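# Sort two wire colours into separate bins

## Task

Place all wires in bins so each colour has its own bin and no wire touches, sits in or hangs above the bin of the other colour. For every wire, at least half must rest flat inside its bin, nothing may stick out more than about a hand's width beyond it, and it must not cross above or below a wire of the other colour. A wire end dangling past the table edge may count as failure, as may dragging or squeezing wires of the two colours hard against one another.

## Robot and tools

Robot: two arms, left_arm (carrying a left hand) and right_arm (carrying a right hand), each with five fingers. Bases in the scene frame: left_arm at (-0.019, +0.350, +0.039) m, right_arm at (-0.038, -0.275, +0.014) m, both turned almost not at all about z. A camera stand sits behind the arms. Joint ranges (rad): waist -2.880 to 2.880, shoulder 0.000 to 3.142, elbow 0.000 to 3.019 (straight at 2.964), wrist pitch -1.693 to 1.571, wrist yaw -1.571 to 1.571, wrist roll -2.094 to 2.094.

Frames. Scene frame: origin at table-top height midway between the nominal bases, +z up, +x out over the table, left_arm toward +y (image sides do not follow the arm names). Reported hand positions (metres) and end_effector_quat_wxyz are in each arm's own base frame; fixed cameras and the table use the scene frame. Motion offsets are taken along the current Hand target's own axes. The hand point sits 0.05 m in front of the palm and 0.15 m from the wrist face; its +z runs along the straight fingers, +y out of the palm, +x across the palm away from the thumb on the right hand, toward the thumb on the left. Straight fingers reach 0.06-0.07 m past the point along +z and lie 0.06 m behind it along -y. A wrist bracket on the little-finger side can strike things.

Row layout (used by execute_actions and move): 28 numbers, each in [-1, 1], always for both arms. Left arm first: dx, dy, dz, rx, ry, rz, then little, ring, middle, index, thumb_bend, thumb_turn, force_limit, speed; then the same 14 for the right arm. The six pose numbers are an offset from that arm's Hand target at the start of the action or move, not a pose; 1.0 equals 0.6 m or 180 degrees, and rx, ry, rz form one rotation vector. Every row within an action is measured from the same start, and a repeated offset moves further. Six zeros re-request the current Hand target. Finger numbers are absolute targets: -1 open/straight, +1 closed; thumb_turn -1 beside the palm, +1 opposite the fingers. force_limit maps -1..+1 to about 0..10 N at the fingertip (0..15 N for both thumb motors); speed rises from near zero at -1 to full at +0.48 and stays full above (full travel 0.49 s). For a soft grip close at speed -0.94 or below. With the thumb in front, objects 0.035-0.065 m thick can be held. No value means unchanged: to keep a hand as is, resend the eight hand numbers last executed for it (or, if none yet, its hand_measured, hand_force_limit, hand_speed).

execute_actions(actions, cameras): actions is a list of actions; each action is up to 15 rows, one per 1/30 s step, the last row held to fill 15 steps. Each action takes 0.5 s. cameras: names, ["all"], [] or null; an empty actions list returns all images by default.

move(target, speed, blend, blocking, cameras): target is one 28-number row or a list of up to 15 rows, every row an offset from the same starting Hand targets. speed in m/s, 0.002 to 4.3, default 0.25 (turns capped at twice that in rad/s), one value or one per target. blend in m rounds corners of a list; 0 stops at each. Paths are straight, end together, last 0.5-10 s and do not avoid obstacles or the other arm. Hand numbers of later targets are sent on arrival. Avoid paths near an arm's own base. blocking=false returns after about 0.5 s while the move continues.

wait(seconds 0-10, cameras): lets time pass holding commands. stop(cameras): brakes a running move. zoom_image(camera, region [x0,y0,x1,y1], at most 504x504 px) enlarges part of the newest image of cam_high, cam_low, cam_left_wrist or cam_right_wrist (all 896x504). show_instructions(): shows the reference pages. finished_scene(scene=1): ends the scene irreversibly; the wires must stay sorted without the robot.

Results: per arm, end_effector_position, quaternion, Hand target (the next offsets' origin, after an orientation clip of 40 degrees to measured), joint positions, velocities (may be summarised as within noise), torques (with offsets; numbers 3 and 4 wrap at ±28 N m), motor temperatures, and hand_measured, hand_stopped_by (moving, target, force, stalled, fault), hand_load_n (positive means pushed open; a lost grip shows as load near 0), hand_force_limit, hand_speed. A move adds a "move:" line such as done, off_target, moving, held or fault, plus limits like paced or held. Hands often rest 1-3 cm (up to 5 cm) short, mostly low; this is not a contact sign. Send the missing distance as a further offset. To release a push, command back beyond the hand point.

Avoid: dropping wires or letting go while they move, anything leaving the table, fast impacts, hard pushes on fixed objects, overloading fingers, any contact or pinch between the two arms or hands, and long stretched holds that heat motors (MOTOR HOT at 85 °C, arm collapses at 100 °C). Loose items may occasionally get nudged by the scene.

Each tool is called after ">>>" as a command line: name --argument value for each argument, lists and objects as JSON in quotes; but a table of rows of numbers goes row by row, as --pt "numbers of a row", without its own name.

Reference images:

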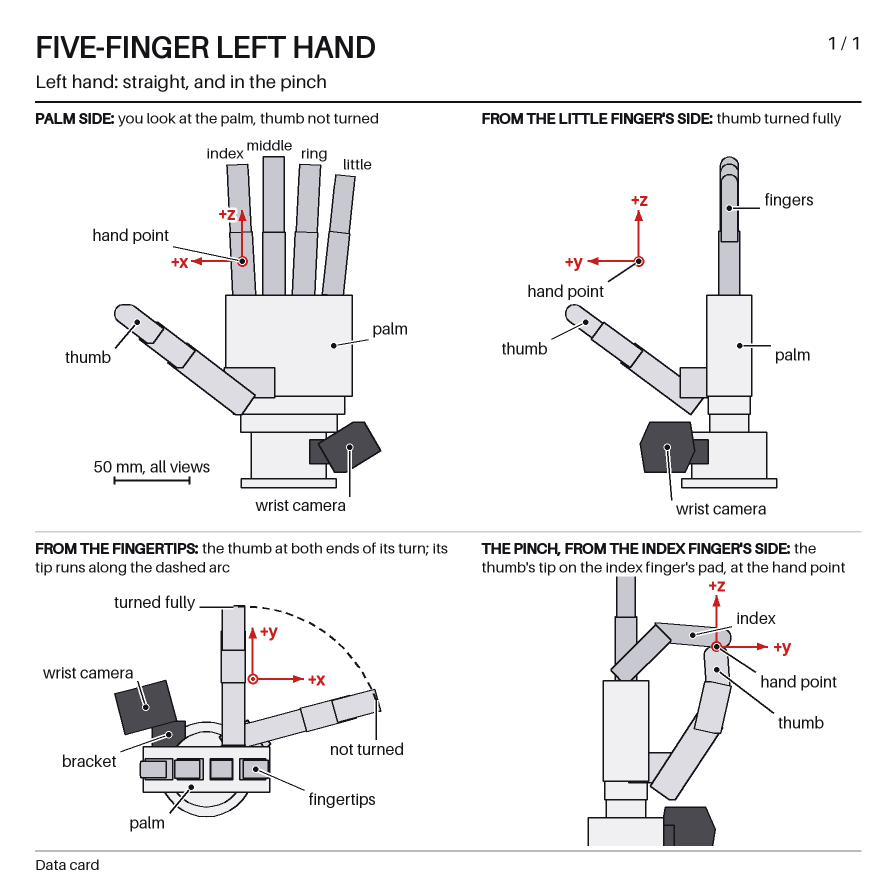

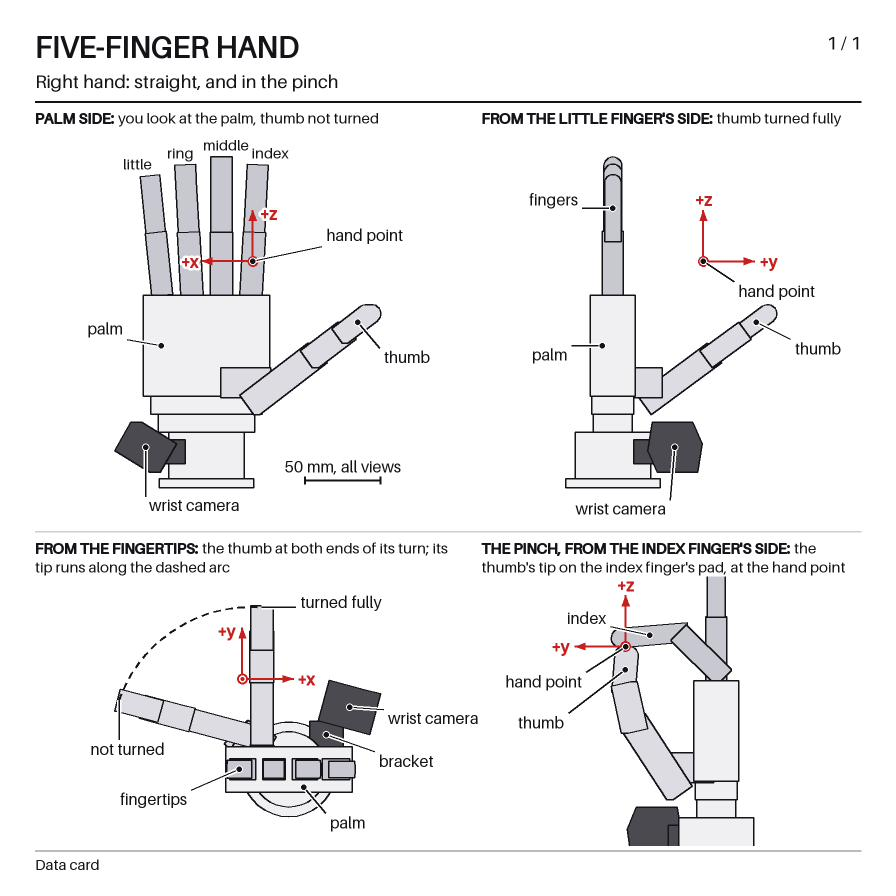

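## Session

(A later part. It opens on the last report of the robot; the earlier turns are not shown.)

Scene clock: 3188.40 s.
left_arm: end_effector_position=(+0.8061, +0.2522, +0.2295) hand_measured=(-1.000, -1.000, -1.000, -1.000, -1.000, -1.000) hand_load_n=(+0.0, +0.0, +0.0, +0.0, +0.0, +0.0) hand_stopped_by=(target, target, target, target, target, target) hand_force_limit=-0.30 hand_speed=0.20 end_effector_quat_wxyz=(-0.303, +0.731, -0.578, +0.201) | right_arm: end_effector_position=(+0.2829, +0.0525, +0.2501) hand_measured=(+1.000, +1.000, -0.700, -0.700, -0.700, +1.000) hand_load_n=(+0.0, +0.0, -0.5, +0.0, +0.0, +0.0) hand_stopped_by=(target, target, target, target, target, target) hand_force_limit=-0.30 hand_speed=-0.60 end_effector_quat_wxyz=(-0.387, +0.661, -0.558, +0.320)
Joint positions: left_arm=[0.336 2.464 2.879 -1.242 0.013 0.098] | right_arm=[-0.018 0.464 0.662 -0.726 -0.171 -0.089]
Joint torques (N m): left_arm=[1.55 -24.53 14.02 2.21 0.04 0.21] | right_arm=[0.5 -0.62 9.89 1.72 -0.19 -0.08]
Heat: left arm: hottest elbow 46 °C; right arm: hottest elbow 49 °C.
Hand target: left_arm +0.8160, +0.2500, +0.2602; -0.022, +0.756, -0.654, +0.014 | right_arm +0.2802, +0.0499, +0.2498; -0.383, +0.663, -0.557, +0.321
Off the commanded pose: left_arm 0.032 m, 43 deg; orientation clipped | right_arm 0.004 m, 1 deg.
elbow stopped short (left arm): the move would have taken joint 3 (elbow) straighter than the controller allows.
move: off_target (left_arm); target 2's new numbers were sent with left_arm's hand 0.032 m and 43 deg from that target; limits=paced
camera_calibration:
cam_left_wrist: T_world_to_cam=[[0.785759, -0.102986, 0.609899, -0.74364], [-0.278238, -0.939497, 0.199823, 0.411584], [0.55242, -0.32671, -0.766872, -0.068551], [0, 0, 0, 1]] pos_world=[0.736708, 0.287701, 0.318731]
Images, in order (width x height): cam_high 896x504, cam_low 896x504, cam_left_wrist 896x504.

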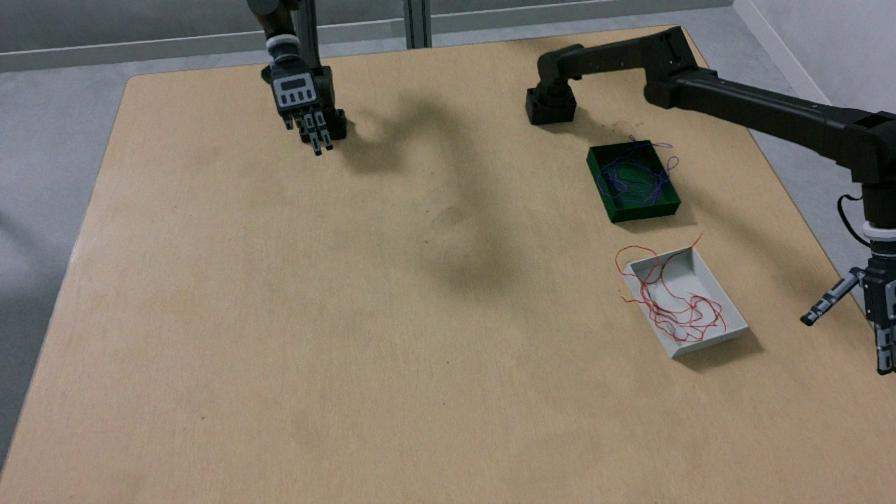

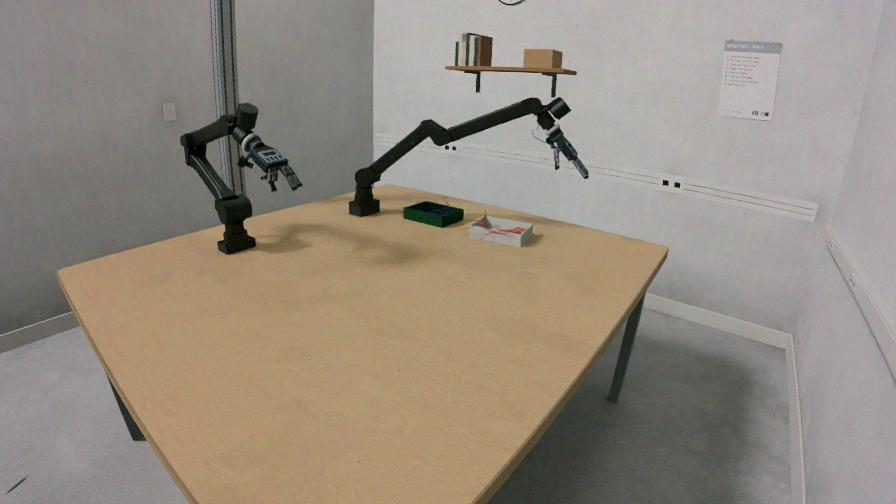

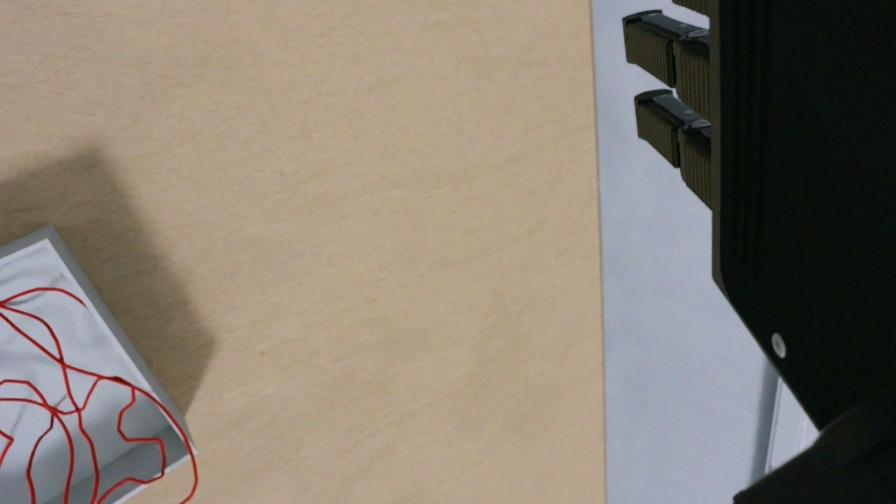

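>>> move --target '[-0.055, 0.389, -0.0167, 0, 0, 0, -1, -1, -1, -1, -1, -1, -0.3, 0.2, 0, 0, 0, 0, 0, 0, 1, 1, -0.7, -0.7, -0.7, 1, -0.3, -0.6]' --speed 0.2 --cameras '["cam_left_wrist", "cam_high", "cam_low"]'

>>> zoom_image --camera "cam_left_wrist" --region '[200, 0, 704, 400]'

>>> zoom_image --camera "cam_low" --region '[380, 170, 560, 260]'

Scene clock: 3200.93 s.
left_arm: end_effector_position=(+0.5855, +0.2472, +0.2590) hand_measured=(-1.000, -1.000, -1.000, -1.000, -1.000, -1.000) hand_load_n=(+0.0, +0.0, +0.0, +0.0, +0.0, +0.0) hand_stopped_by=(target, target, target, target, target, target) hand_force_limit=-0.30 hand_speed=0.20 end_effector_quat_wxyz=(-0.089, +0.756, -0.647, +0.050) | right_arm: end_effector_position=(+0.2829, +0.0525, +0.2501) hand_measured=(+1.000, +1.000, -0.700, -0.700, -0.700, +1.000) hand_load_n=(+0.0, +0.0, +0.5, +0.0, +0.0, +0.0) hand_stopped_by=(target, target, target, target, target, target) hand_force_limit=-0.30 hand_speed=-0.60 end_effector_quat_wxyz=(-0.387, +0.661, -0.558, +0.320)
Joint positions: left_arm=[0.426 2.143 2.47 -1.693 0.016 0.27] | right_arm=[-0.018 0.464 0.662 -0.726 -0.171 -0.089]
Joint torques (N m): left_arm=[2.49 -20.78 8.42 0.31 -0.02 0.19] | right_arm=[0.5 -0.62 9.91 1.73 -0.19 -0.08]
Motor temperatures (°C): left_arm=[25 44 48 25 27 26] | right_arm=[28 25 49 26 27 24]
Heat: left arm: hottest elbow 48 °C; right arm: hottest elbow 49 °C.
Hand target: left_arm +0.5800, +0.2489, +0.2585; -0.022, +0.756, -0.654, +0.014 | right_arm +0.2802, +0.0499, +0.2498; -0.383, +0.663, -0.557, +0.321
Off the commanded pose: left_arm 0.006 m, 9 deg | right_arm 0.004 m, 1 deg.
joint sent to its limit (left arm) — joint 4 (wrist pitch), lower limit. The joint targets are off in orientation, not in position.
move: off_target (left_arm)
camera_calibration:
cam_left_wrist: T_world_to_cam=[[0.982412, -0.114219, 0.147717, -0.581606], [-0.168713, -0.881962, 0.44009, 0.198922], [0.0800138, -0.457271, -0.88572, 0.413865], [0, 0, 0, 1]] pos_world=[0.571822, 0.298259, 0.364938]
Images, in order (width x height): cam_high 896x504, cam_low 896x504, cam_left_wrist 896x504.

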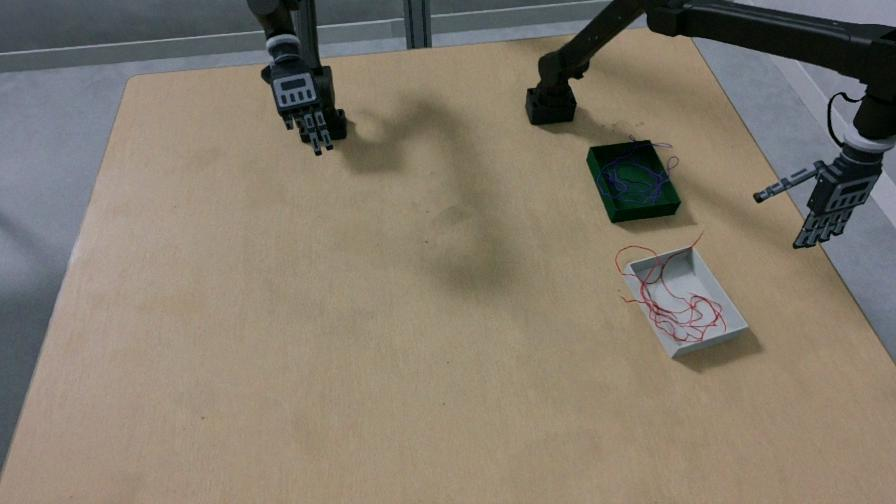

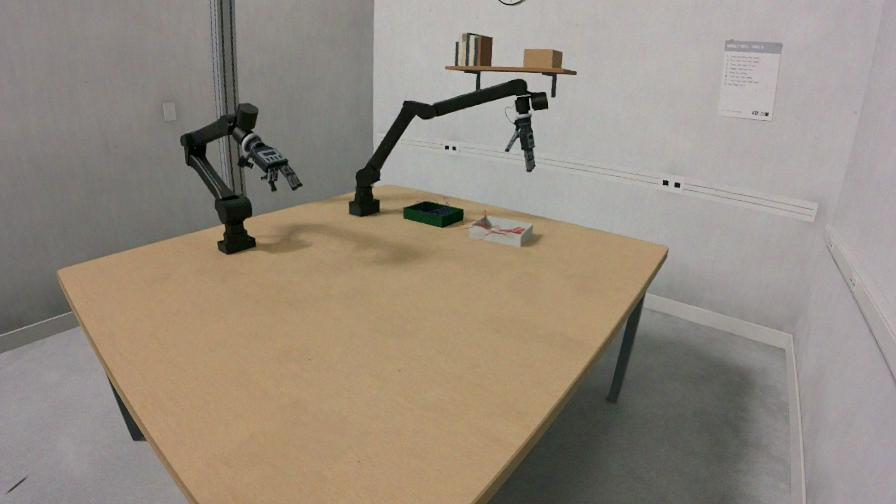

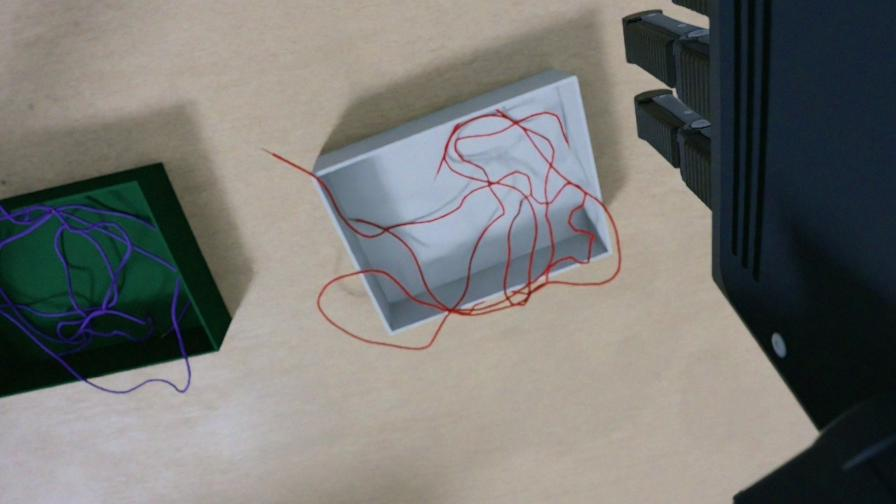

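Scaled by 1.000.

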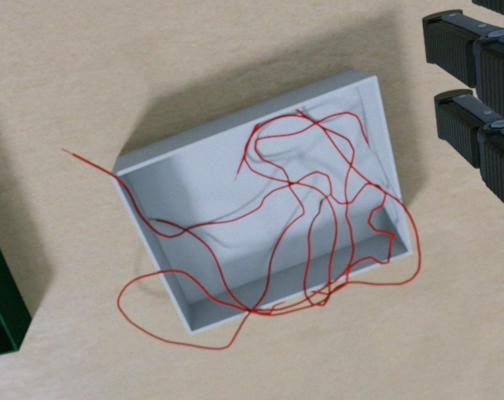

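Scaled by 2.800 from the camera's 896x504 image, which has a finer 1280x720 frame.

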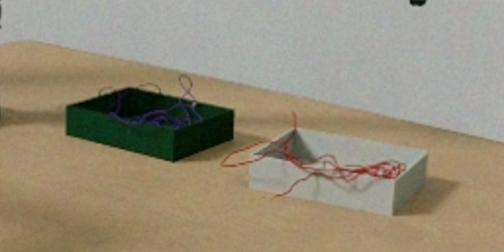

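>>> move --target '[0.286, 0.2255, 0.2672, 0.261, 0.0234, 0.0413, 1, 1, -0.4, -0.4, -0.3, 1, -0.3, 0.2, 0, 0, 0, 0, 0, 0, 1, 1, -0.7, -0.7, -0.7, 1, -0.3, -0.6]' --speed 0.15 --cameras '["cam_left_wrist", "cam_high"]'

>>> zoom_image --camera "cam_left_wrist" --region '[300, 0, 660, 320]'

Scene clock: 3259.73 s.
left_arm: end_effector_position=(+0.4807, +0.0658, +0.0913) hand_measured=(+1.000, +1.000, -0.400, -0.400, -0.300, +1.000) hand_load_n=(+0.0, +0.0, +0.0, +0.0, +0.0, +0.0) hand_stopped_by=(target, target, target, target, target, target) hand_force_limit=-0.30 hand_speed=0.20 end_effector_quat_wxyz=(-0.297, +0.641, -0.643, +0.296) | right_arm: end_effector_position=(+0.2829, +0.0525, +0.2501) hand_measured=(+1.000, +1.000, -0.700, -0.700, -0.700, +1.000) hand_load_n=(+0.0, +0.0, +0.0, +0.0, +0.0, +0.0) hand_stopped_by=(target, target, target, target, target, target) hand_force_limit=-0.30 hand_speed=-0.60 end_effector_quat_wxyz=(-0.387, +0.661, -0.558, +0.320)
Joint positions: left_arm=[0.254 1.349 0.789 -0.161 0.192 0.17] | right_arm=[-0.018 0.464 0.662 -0.726 -0.171 -0.089]
Joint torques (N m): left_arm=[1.49 -9.64 8.42 2.47 0.11 0.01] | right_arm=[0.44 -0.67 9.91 1.73 -0.2 -0.08]
Heat: left arm: hottest elbow 45 °C; right arm: hottest elbow 49 °C.
Hand target: left_arm +0.4792, +0.0619, +0.0902; -0.298, +0.641, -0.641, +0.299 | right_arm +0.2802, +0.0499, +0.2498; -0.383, +0.663, -0.557, +0.321
Off the commanded pose: left_arm 0.004 m, 0 deg | right_arm 0.004 m, 1 deg.
move: done
camera_calibration:
cam_left_wrist: T_world_to_cam=[[0.651814, -0.265103, 0.710534, -0.357062], [-0.533457, -0.826211, 0.181108, 0.290501], [0.539039, -0.497088, -0.679957, -0.0460566], [0, 0, 0, 1]] pos_world=[0.412534, 0.122462, 0.169777]
Images, in order (width x height): cam_high 896x504, cam_left_wrist 896x504.

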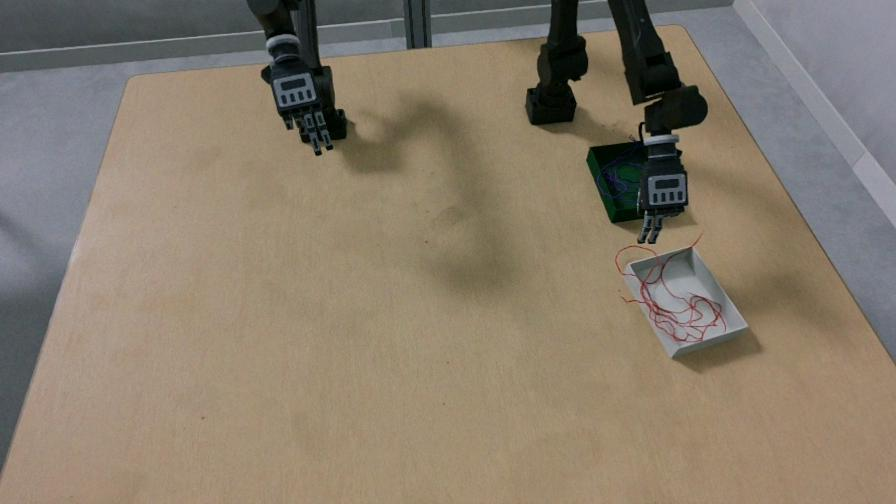

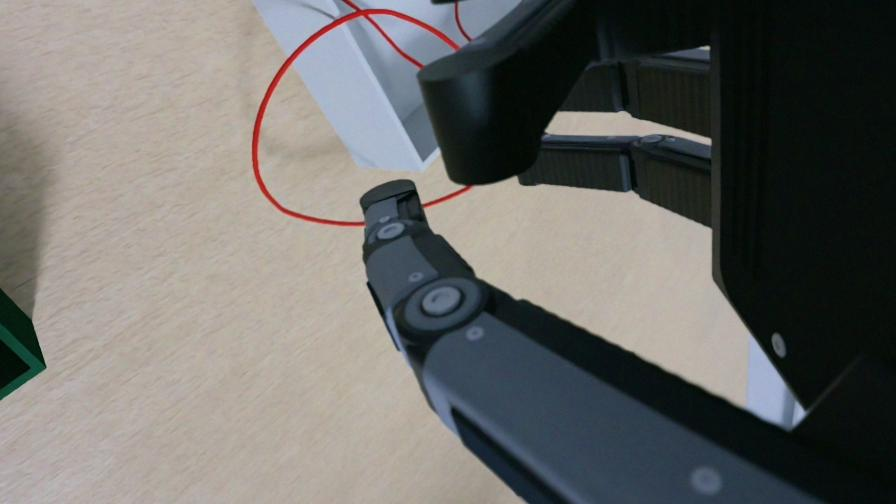

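Scaled by 1.400 from the camera's 896x504 image, which has a finer 1280x720 frame.

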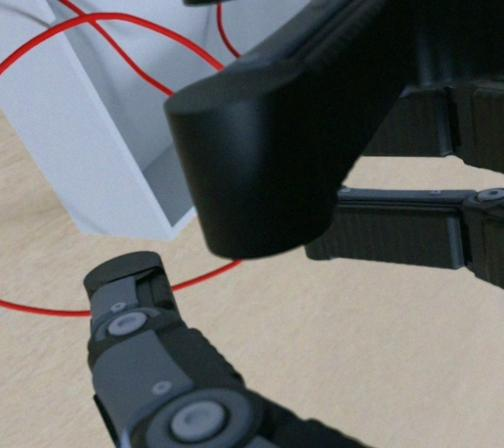

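>>> move --target '[-0.0102, 0.0815, 0.0462, 0, 0, 0, 1, 1, -0.4, -0.4, -0.3, 1, -0.3, 0.2, 0, 0, 0, 0, 0, 0, 1, 1, -0.7, -0.7, -0.7, 1, -0.3, -0.6]' --speed 0.1 --cameras '["cam_left_wrist"]'

Scene clock: 3272.13 s.
left_arm: end_effector_position=(+0.4718, +0.0650, +0.0436) hand_measured=(+1.000, +1.000, -0.400, -0.400, -0.300, +1.000) hand_load_n=(+0.0, +0.0, +0.0, +0.0, +0.0, +0.0) hand_stopped_by=(target, target, target, target, target, target) hand_force_limit=-0.30 hand_speed=0.20 end_effector_quat_wxyz=(-0.301, +0.639, -0.640, +0.303) | right_arm: end_effector_position=(+0.2829, +0.0525, +0.2501) hand_measured=(+1.000, +1.000, -0.700, -0.700, -0.700, +1.000) hand_load_n=(+0.0, +0.0, +0.0, +0.0, +0.0, +0.0) hand_stopped_by=(target, target, target, target, target, target) hand_force_limit=-0.30 hand_speed=-0.60 end_effector_quat_wxyz=(-0.387, +0.661, -0.558, +0.320)
Joint positions: left_arm=[0.262 1.417 0.691 0.019 0.204 0.169] | right_arm=[-0.018 0.464 0.662 -0.726 -0.171 -0.089]
Joint torques (N m): left_arm=[2.49 -8.18 7.9 2.41 0.3 0.14] | right_arm=[0.5 -0.67 9.89 1.73 -0.19 -0.08]
Heat: left arm: hottest elbow 44 °C; right arm: hottest elbow 49 °C.
Hand target: left_arm +0.4688, +0.0680, +0.0349; -0.298, +0.641, -0.641, +0.299 | right_arm +0.2802, +0.0499, +0.2498; -0.383, +0.663, -0.557, +0.321
Off the commanded pose: left_arm 0.010 m, 1 deg | right_arm 0.004 m, 1 deg.
move: done
camera_calibration:
cam_left_wrist: T_world_to_cam=[[0.640158, -0.262635, 0.721956, -0.312753], [-0.53734, -0.824701, 0.176448, 0.295507], [0.549057, -0.500891, -0.669063, -0.0790431], [0, 0, 0, 1]] pos_world=[0.402399, 0.121973, 0.120768]
Images, in order (width x height): cam_left_wrist 896x504.

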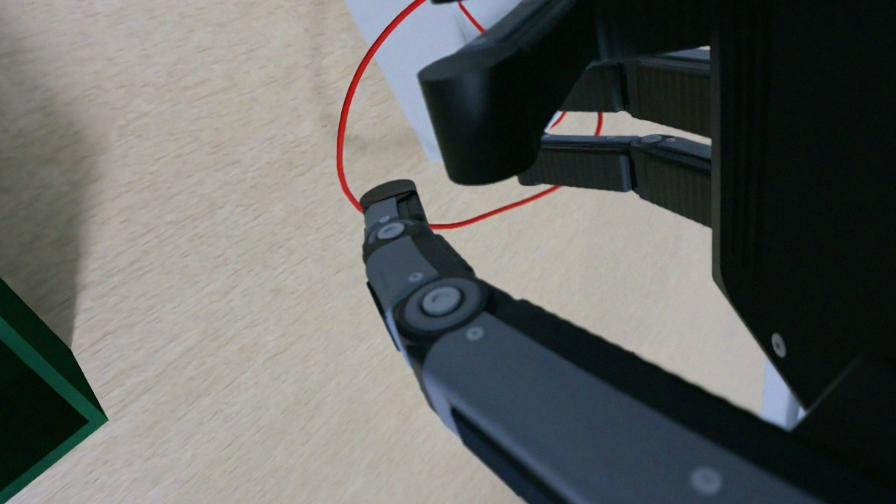

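>>> move --target '[-0.02, 0.0543, 0.0297, 0, 0, 0, 1, 1, -0.4, -0.4, -0.3, 1, -0.3, 0.2, 0, 0, 0, 0, 0, 0, 1, 1, -0.7, -0.7, -0.7, 1, -0.3, -0.6]' --speed 0.06 --cameras '["cam_left_wrist"]'

Scene clock: 3284.37 s.
left_arm: end_effector_position=(+0.4663, +0.0774, +0.0082) hand_measured=(+1.000, +1.000, -0.400, -0.400, -0.300, +1.000) hand_load_n=(+0.0, +0.0, +0.0, +0.0, +0.0, +0.0) hand_stopped_by=(target, target, target, target, target, target) hand_force_limit=-0.30 hand_speed=0.20 end_effector_quat_wxyz=(-0.302, +0.640, -0.638, +0.304) | right_arm: end_effector_position=(+0.2829, +0.0525, +0.2501) hand_measured=(+1.000, +1.000, -0.700, -0.700, -0.700, +1.000) hand_load_n=(+0.0, +0.0, +0.0, +0.0, +0.5, +0.0) hand_stopped_by=(target, target, target, target, target, target) hand_force_limit=-0.30 hand_speed=-0.60 end_effector_quat_wxyz=(-0.387, +0.661, -0.558, +0.320)
Joint positions: left_arm=[0.299 1.499 0.648 0.141 0.232 0.19] | right_arm=[-0.018 0.464 0.662 -0.726 -0.171 -0.089]
Joint torques (N m): left_arm=[2.14 -8.82 6.75 2.29 0.29 0.24] | right_arm=[0.5 -0.62 9.91 1.73 -0.2 -0.08]
Heat: left arm: hottest elbow 44 °C; right arm: hottest elbow 49 °C.
Hand target: left_arm +0.4616, +0.0799, -0.0016; -0.298, +0.641, -0.641, +0.299 | right_arm +0.2802, +0.0499, +0.2498; -0.383, +0.663, -0.557, +0.321
Off the commanded pose: left_arm 0.011 m, 1 deg | right_arm 0.004 m, 1 deg.
move: off_target (left_arm)
camera_calibration:
cam_left_wrist: T_world_to_cam=[[0.638777, -0.259956, 0.724146, -0.28001], [-0.535812, -0.825743, 0.176219, 0.308397], [0.55215, -0.500571, -0.666753, -0.0948732], [0, 0, 0, 1]] pos_world=[0.396491, 0.134376, 0.0851658]
Images, in order (width x height): cam_left_wrist 896x504.

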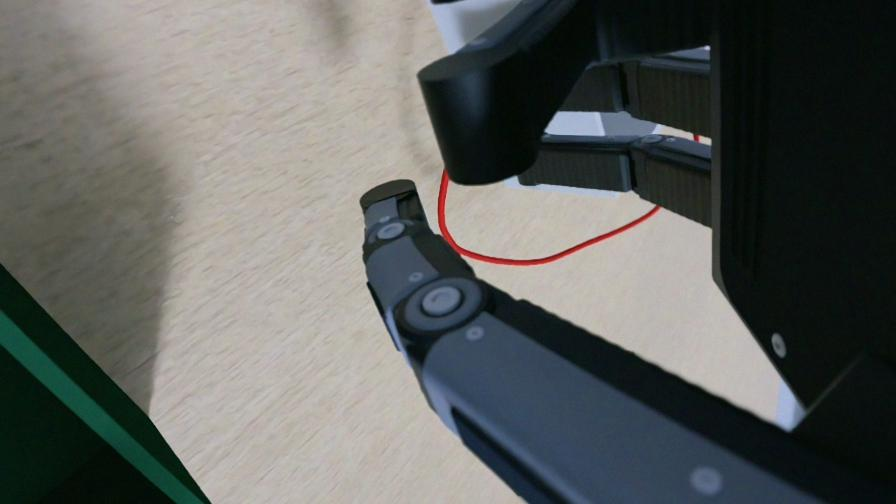

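>>> move --target '[0, 0, 0, 0, 0, 0, 1, 1, 0.8, 0.8, -0.29, 1, -0.3, -0.8, 0, 0, 0, 0, 0, 0, 1, 1, -0.7, -0.7, -0.7, 1, -0.3, -0.6]' --speed 0.05 --cameras '["cam_left_wrist"]'

Scene clock: 3290.10 s.
left_arm: end_effector_position=(+0.4663, +0.0774, +0.0082) hand_measured=(+1.000, +1.000, +0.298, +0.356, -0.290, +1.000) hand_load_n=(+0.5, +0.0, +8.5, +4.0, +3.0, -1.0) hand_stopped_by=(target, target, force, force, target, target) hand_force_limit=-0.30 hand_speed=-0.80 end_effector_quat_wxyz=(-0.302, +0.640, -0.639, +0.304) | right_arm: end_effector_position=(+0.2829, +0.0525, +0.2501) hand_measured=(+1.000, +1.000, -0.700, -0.700, -0.700, +1.000) hand_load_n=(+0.0, +0.0, +0.0, +0.0, +0.0, +0.5) hand_stopped_by=(target, target, target, target, target, target) hand_force_limit=-0.30 hand_speed=-0.60 end_effector_quat_wxyz=(-0.387, +0.661, -0.558, +0.320)
Joint positions: left_arm=[0.299 1.499 0.648 0.141 0.232 0.191] | right_arm=[-0.018 0.464 0.662 -0.726 -0.171 -0.089]
Joint torques (N m): left_arm=[2.49 -8.64 6.94 2.33 0.34 0.19] | right_arm=[0.5 -0.67 9.89 1.72 -0.19 -0.08]
Motor temperatures (°C): left_arm=[25 39 43 25 27 26] | right_arm=[28 25 49 26 27 24]
Heat: left arm: hottest elbow 43 °C; right arm: hottest elbow 49 °C.
Hand target: left_arm +0.4616, +0.0799, -0.0016; -0.298, +0.641, -0.641, +0.299 | right_arm +0.2802, +0.0499, +0.2498; -0.383, +0.663, -0.557, +0.321
Off the commanded pose: left_arm 0.011 m, 1 deg | right_arm 0.004 m, 1 deg.
move: off_target (left_arm)
camera_calibration:
cam_left_wrist: T_world_to_cam=[[0.638727, -0.260302, 0.724065, -0.280001], [-0.536054, -0.825619, 0.176064, 0.308543], [0.551972, -0.500595, -0.666882, -0.094844], [0, 0, 0, 1]] pos_world=[0.396591, 0.134375, 0.085166]
Images, in order (width x height): cam_left_wrist 896x504.

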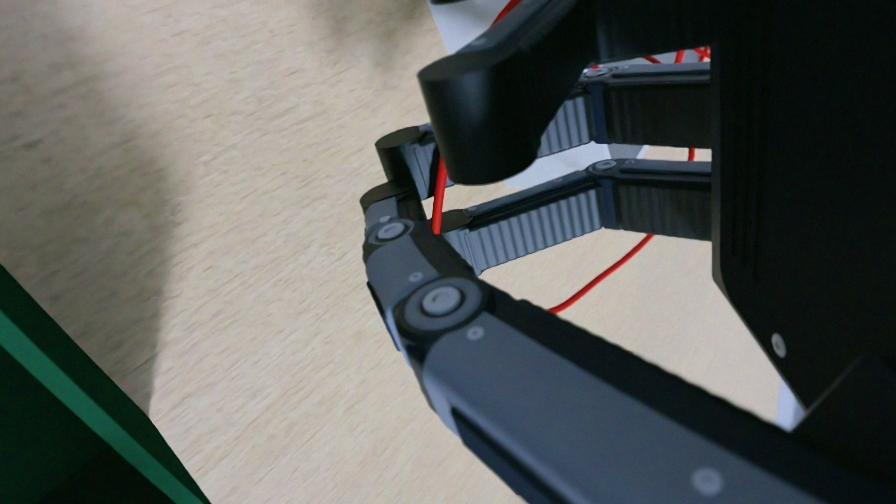

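>>> move --pt "0 -0.1552 -0.1303 0 0 0 1 1 0.8 0.8 -0.29 1 -0.3 -0.8 0 0 0 0 0 0 1 1 -0.7 -0.7 -0.7 1 -0.3 -0.6" --pt "-0.0833 -0.3163 0.0357 0 0 0 1 1 0.8 0.8 -0.29 1 -0.3 -0.8 0 0 0 0 0 0 1 1 -0.7 -0.7 -0.7 1 -0.3 -0.6" --speed 0.1 --blend '[0.03, 0]' --cameras '["cam_left_wrist", "cam_high", "cam_low"]'

>>> zoom_image --camera "cam_high" --region '[590, 200, 770, 380]'

>>> zoom_image --camera "cam_low" --region '[420, 150, 560, 260]'

Scene clock: 3300.60 s.
left_arm: end_effector_position=(+0.5828, +0.1194, +0.1183) hand_measured=(+1.000, +1.000, +0.298, +0.356, -0.290, +1.000) hand_load_n=(+0.0, +0.0, +8.5, +4.0, +2.5, -0.5) hand_stopped_by=(target, target, force, force, target, target) hand_force_limit=-0.30 hand_speed=-0.80 end_effector_quat_wxyz=(-0.288, +0.646, -0.642, +0.297) | right_arm: end_effector_position=(+0.2829, +0.0525, +0.2501) hand_measured=(+1.000, +1.000, -0.700, -0.700, -0.700, +1.000) hand_load_n=(+0.0, +0.0, +0.0, -0.5, +0.0, +0.0) hand_stopped_by=(target, target, target, target, target, target) hand_force_limit=-0.30 hand_speed=-0.60 end_effector_quat_wxyz=(-0.387, +0.661, -0.558, +0.320)
Joint positions: left_arm=[0.311 1.602 1.153 -0.296 0.241 0.199] | right_arm=[-0.018 0.464 0.662 -0.726 -0.171 -0.089]
Joint torques (N m): left_arm=[2.61 -11.87 14.42 1.31 0.3 0.21] | right_arm=[0.5 -0.67 9.89 1.73 -0.19 -0.08]
Heat: left arm: hottest elbow 43 °C; right arm: hottest elbow 49 °C.
Hand target: left_arm +0.6000, +0.1300, +0.1300; -0.298, +0.641, -0.641, +0.299 | right_arm +0.2802, +0.0499, +0.2498; -0.383, +0.663, -0.557, +0.321
Off the commanded pose: left_arm 0.023 m, 1 deg | right_arm 0.004 m, 1 deg.
move: off_target (left_arm)
camera_calibration:
cam_left_wrist: T_world_to_cam=[[0.661553, -0.25305, 0.705913, -0.435111], [-0.530149, -0.823589, 0.201601, 0.379678], [0.530367, -0.507609, -0.679002, -0.0498313], [0, 0, 0, 1]] pos_world=[0.515564, 0.177299, 0.196772]
Images, in order (width x height): cam_high 896x504, cam_low 896x504, cam_left_wrist 896x504.

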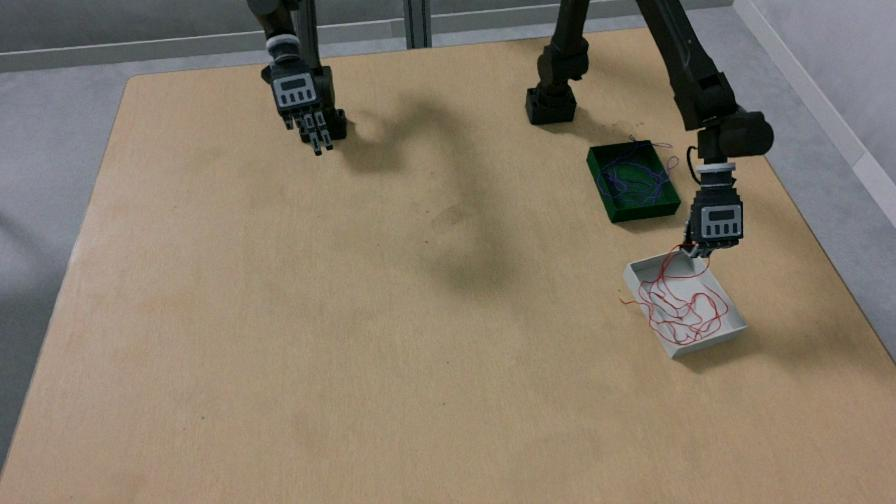

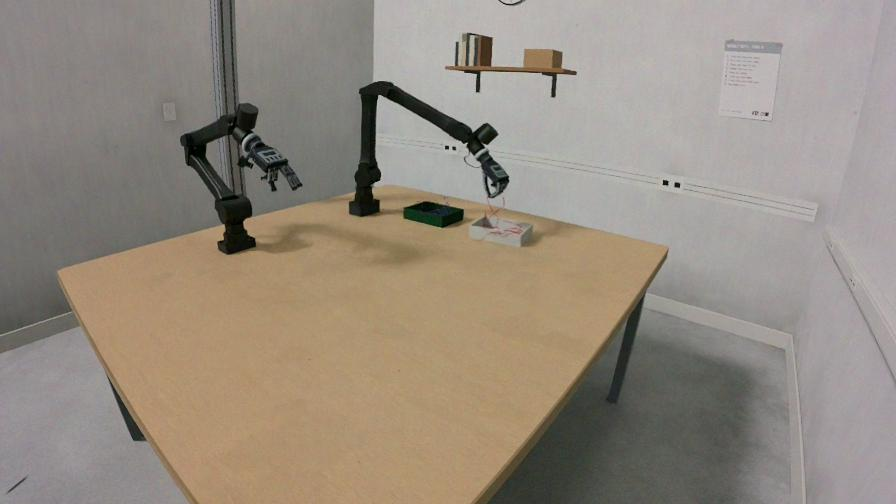

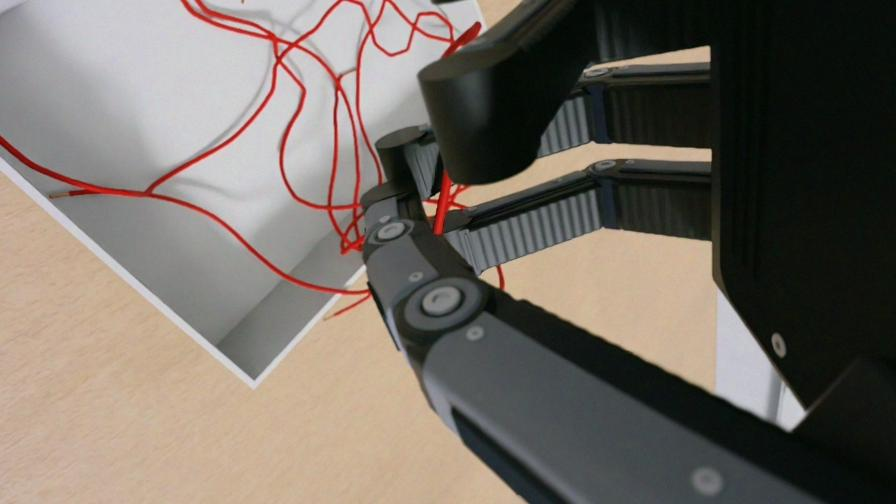

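Scaled by 2.800 from the camera's 896x504 image, which has a finer 1280x720 frame.

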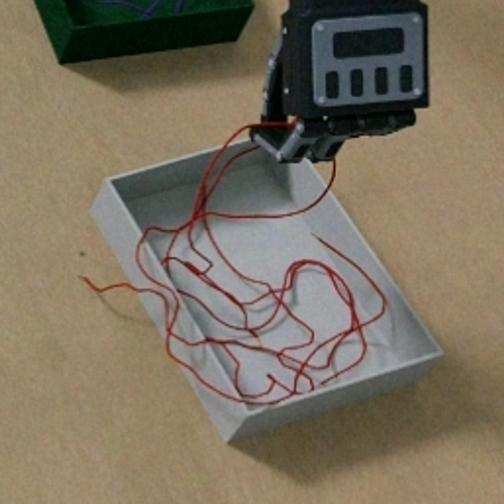

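Scaled by 3.600 from the camera's 896x504 image, which has a finer 1280x720 frame.

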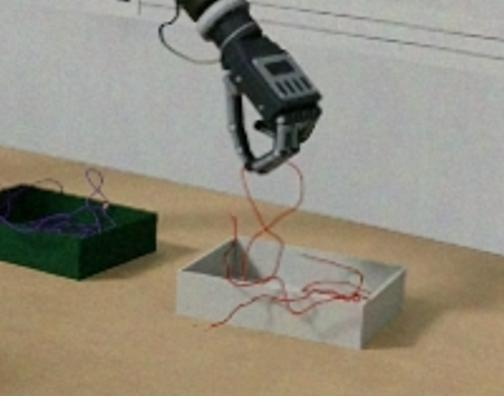

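>>> move --pt "-0.0167 0.0945 0.1338 0 0 0 1 1 0.8 0.8 -0.29 1 -0.3 -0.8 0 0 0 0 0 0 1 1 -0.7 -0.7 -0.7 1 -0.3 -0.6" --pt "-0.0167 0.0945 0.1338 0 0 0 -1 -1 -1 -1 -0.8 1 -0.3 -0.5 0 0 0 0 0 0 1 1 -0.7 -0.7 -0.7 1 -0.3 -0.6" --pt "-0.0167 -0.077 -0.01 0 0 0 -1 -1 -1 -1 -0.8 1 -0.3 -0.5 0 0 0 0 0 0 1 1 -0.7 -0.7 -0.7 1 -0.3 -0.6" --speed 0.08 --cameras '["cam_left_wrist", "cam_high", "cam_low"]'

>>> zoom_image --camera "cam_high" --region '[590, 200, 770, 380]'

>>> zoom_image --camera "cam_low" --region '[420, 150, 560, 260]'

Scene clock: 3315.77 s.
left_arm: end_effector_position=(+0.6102, +0.1295, +0.1443) hand_measured=(-1.000, -1.000, -1.000, -1.000, -0.800, +1.000) hand_load_n=(+0.0, +0.0, +0.0, +0.0, +0.0, +0.0) hand_stopped_by=(target, target, target, target, target, target) hand_force_limit=-0.30 hand_speed=-0.50 end_effector_quat_wxyz=(-0.279, +0.650, -0.644, +0.292) | right_arm: end_effector_position=(+0.2829, +0.0525, +0.2501) hand_measured=(+1.000, +1.000, -0.700, -0.700, -0.700, +1.000) hand_load_n=(+0.0, +0.0, +0.0, +0.0, +0.0, +0.0) hand_stopped_by=(target, target, target, target, target, target) hand_force_limit=-0.30 hand_speed=-0.60 end_effector_quat_wxyz=(-0.387, +0.661, -0.558, +0.320)
Joint positions: left_arm=[0.313 1.654 1.302 -0.414 0.243 0.201] | right_arm=[-0.018 0.464 0.662 -0.726 -0.171 -0.089]
Joint torques (N m): left_arm=[2.73 -14.74 14.54 1.24 0.34 0.22] | right_arm=[0.5 -0.73 9.89 1.73 -0.19 -0.08]
Heat: left arm: hottest elbow 44 °C; right arm: hottest elbow 49 °C.
Hand target: left_arm +0.6251, +0.1400, +0.1692; -0.298, +0.641, -0.641, +0.299 | right_arm +0.2802, +0.0499, +0.2498; -0.383, +0.663, -0.557, +0.321
Off the commanded pose: left_arm 0.031 m, 3 deg | right_arm 0.004 m, 1 deg.
move: off_target (left_arm); target 2's new numbers were sent with left_arm's hand 0.015 m and 1 deg from that target
camera_calibration:
cam_left_wrist: T_world_to_cam=[[0.675824, -0.24901, 0.693726, -0.476532], [-0.526325, -0.821939, 0.217711, 0.392295], [0.515988, -0.51226, -0.686546, -0.0311723], [0, 0, 0, 1]] pos_world=[0.544611, 0.187814, 0.223774]
Images, in order (width x height): cam_high 896x504, cam_low 896x504, cam_left_wrist 896x504.

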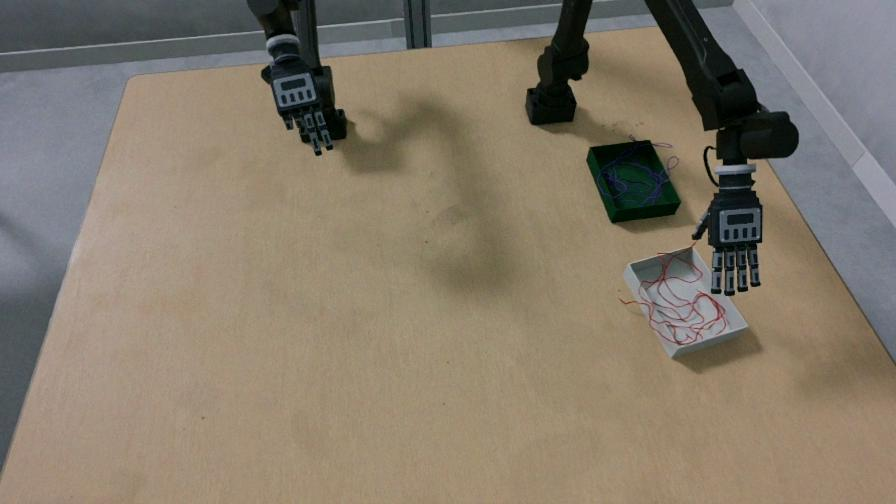

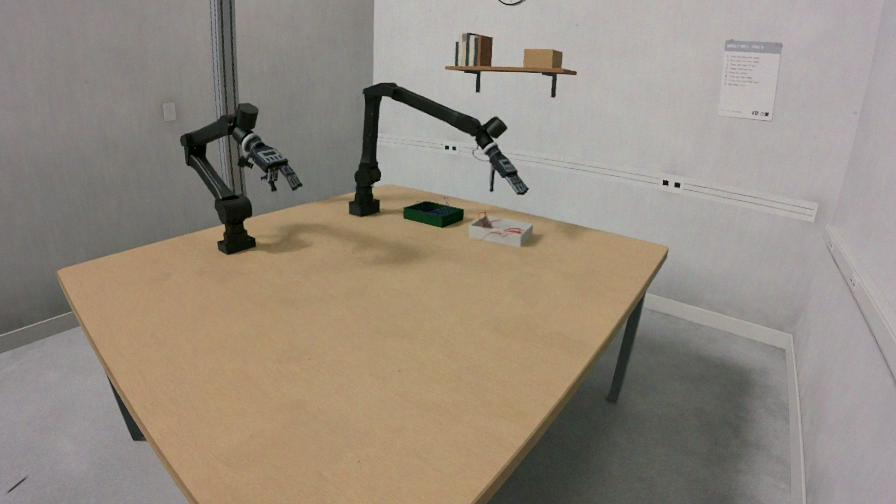

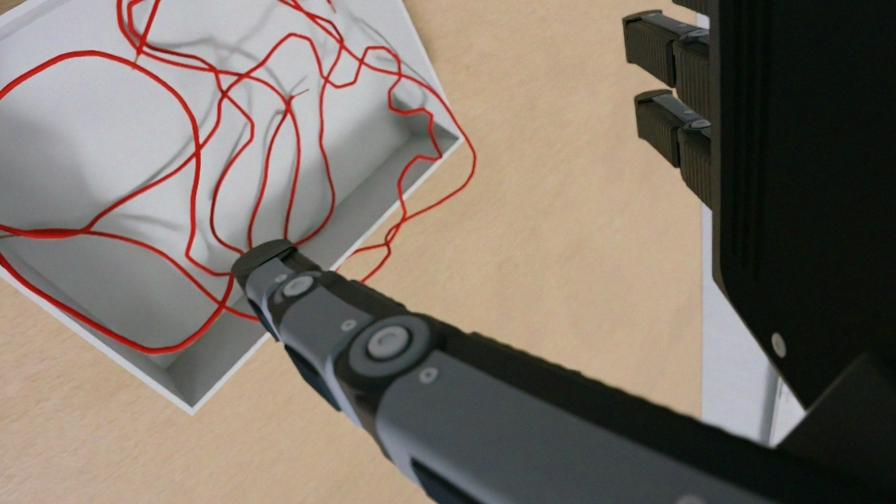

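Scaled by 2.800 from the camera's 896x504 image, which has a finer 1280x720 frame.

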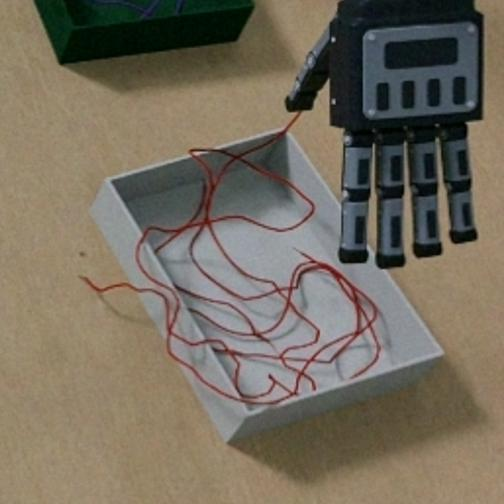

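Scaled by 3.600 from the camera's 896x504 image, which has a finer 1280x720 frame.

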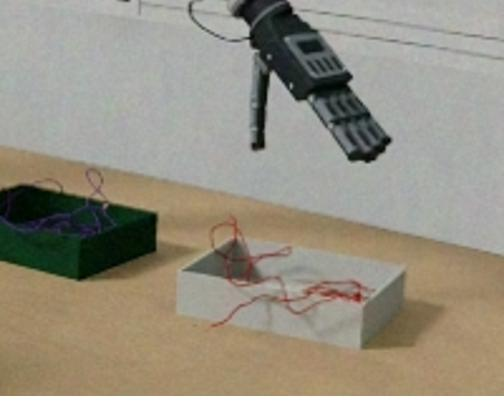

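>>> move --target '[-0.2, 0.0612, -0.384, 0, 0, 0, -1, -1, -1, -1, -0.8, 1, -0.3, -0.5, 0, 0, 0, 0, 0, 0, 1, 1, -0.7, -0.7, -0.7, 1, -0.3, -0.6]' --speed 0.15 --cameras '["cam_left_wrist", "cam_high", "cam_low"]'

>>> zoom_image --camera "cam_high" --region '[560, 110, 770, 380]'

>>> zoom_image --camera "cam_low" --region '[390, 170, 560, 260]'

Scene clock: 3324.10 s.
left_arm: end_effector_position=(+0.4219, +0.2550, +0.2734) hand_measured=(-1.000, -1.000, -1.000, -1.000, -0.800, +1.000) hand_load_n=(+0.0, +0.0, +0.0, +0.0, +0.0, +0.0) hand_stopped_by=(target, target, target, target, target, target) hand_force_limit=-0.30 hand_speed=-0.50 end_effector_quat_wxyz=(-0.286, +0.649, -0.639, +0.300) | right_arm: end_effector_position=(+0.2829, +0.0525, +0.2501) hand_measured=(+1.000, +1.000, -0.700, -0.700, -0.700, +1.000) hand_load_n=(+0.0, +0.0, -0.5, +0.0, +0.0, +0.0) hand_stopped_by=(target, target, target, target, target, target) hand_force_limit=-0.30 hand_speed=-0.60 end_effector_quat_wxyz=(-0.387, +0.661, -0.558, +0.320)
Joint positions: left_arm=[0.744 1.333 1.302 -0.846 0.546 0.527] | right_arm=[-0.018 0.464 0.662 -0.726 -0.171 -0.089]
Joint torques (N m): left_arm=[1.79 -10.29 13.3 0.96 0.53 0.23] | right_arm=[0.5 -0.67 9.91 1.73 -0.19 -0.08]
Heat: left arm: hottest elbow 47 °C; right arm: hottest elbow 49 °C.
Hand target: left_arm +0.4249, +0.2603, +0.2890; -0.298, +0.641, -0.641, +0.299 | right_arm +0.2802, +0.0499, +0.2498; -0.383, +0.663, -0.557, +0.321
Off the commanded pose: left_arm 0.017 m, 2 deg | right_arm 0.004 m, 1 deg.
move: off_target (left_arm)
camera_calibration:
cam_left_wrist: T_world_to_cam=[[0.662209, -0.242212, 0.709093, -0.407712], [-0.526304, -0.82394, 0.210064, 0.370839], [0.53337, -0.512305, -0.673097, 0.207933], [0, 0, 0, 1]] pos_world=[0.354259, 0.313322, 0.351165]
Images, in order (width x height): cam_high 896x504, cam_low 896x504, cam_left_wrist 896x504.

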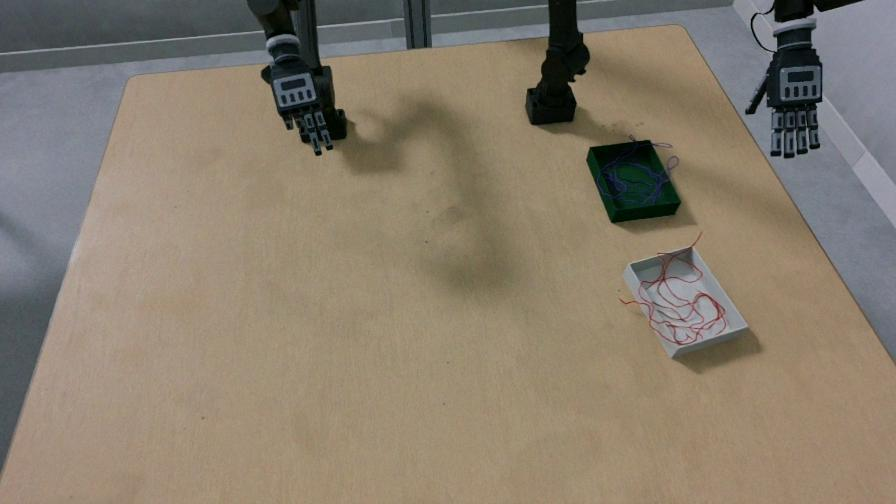

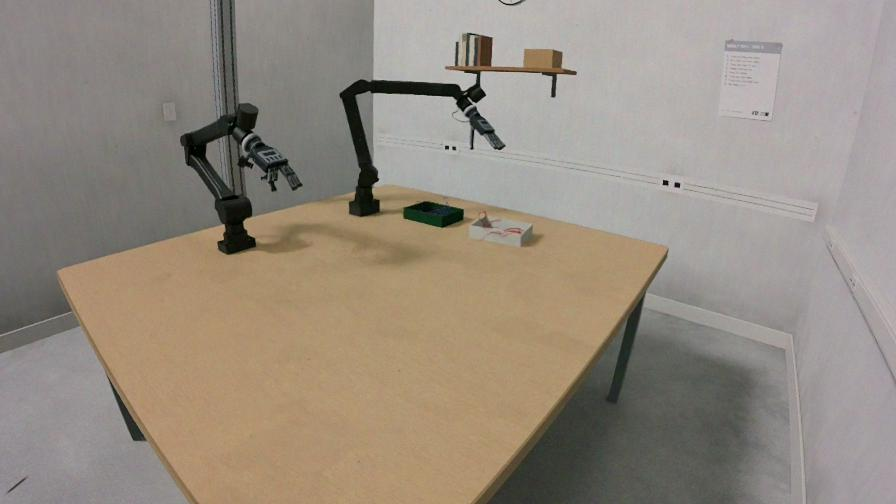

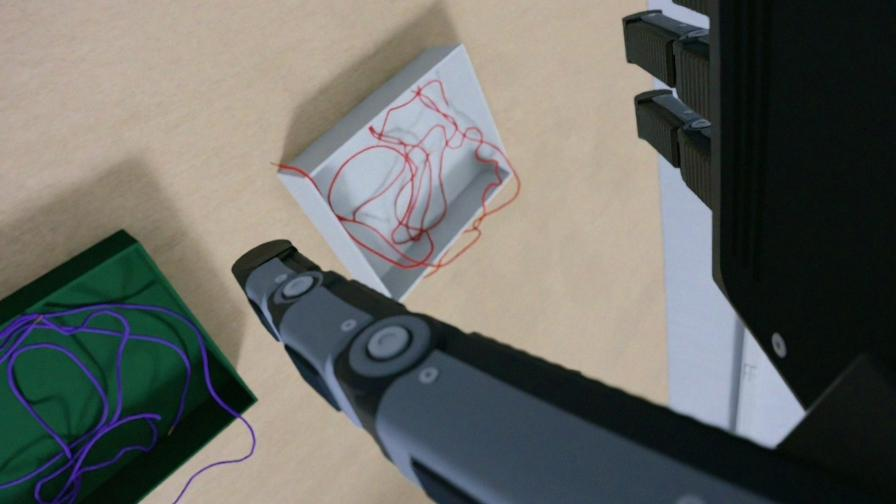

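Scaled by 1.867 from the camera's 896x504 image, which has a finer 1280x720 frame.

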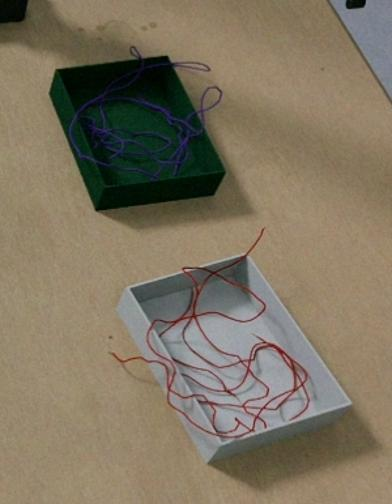

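Scaled by 2.965 from the camera's 896x504 image, which has a finer 1280x720 frame.

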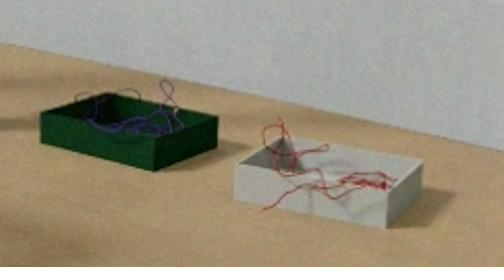

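>>> finished_scene

The scene is finished: the task was done.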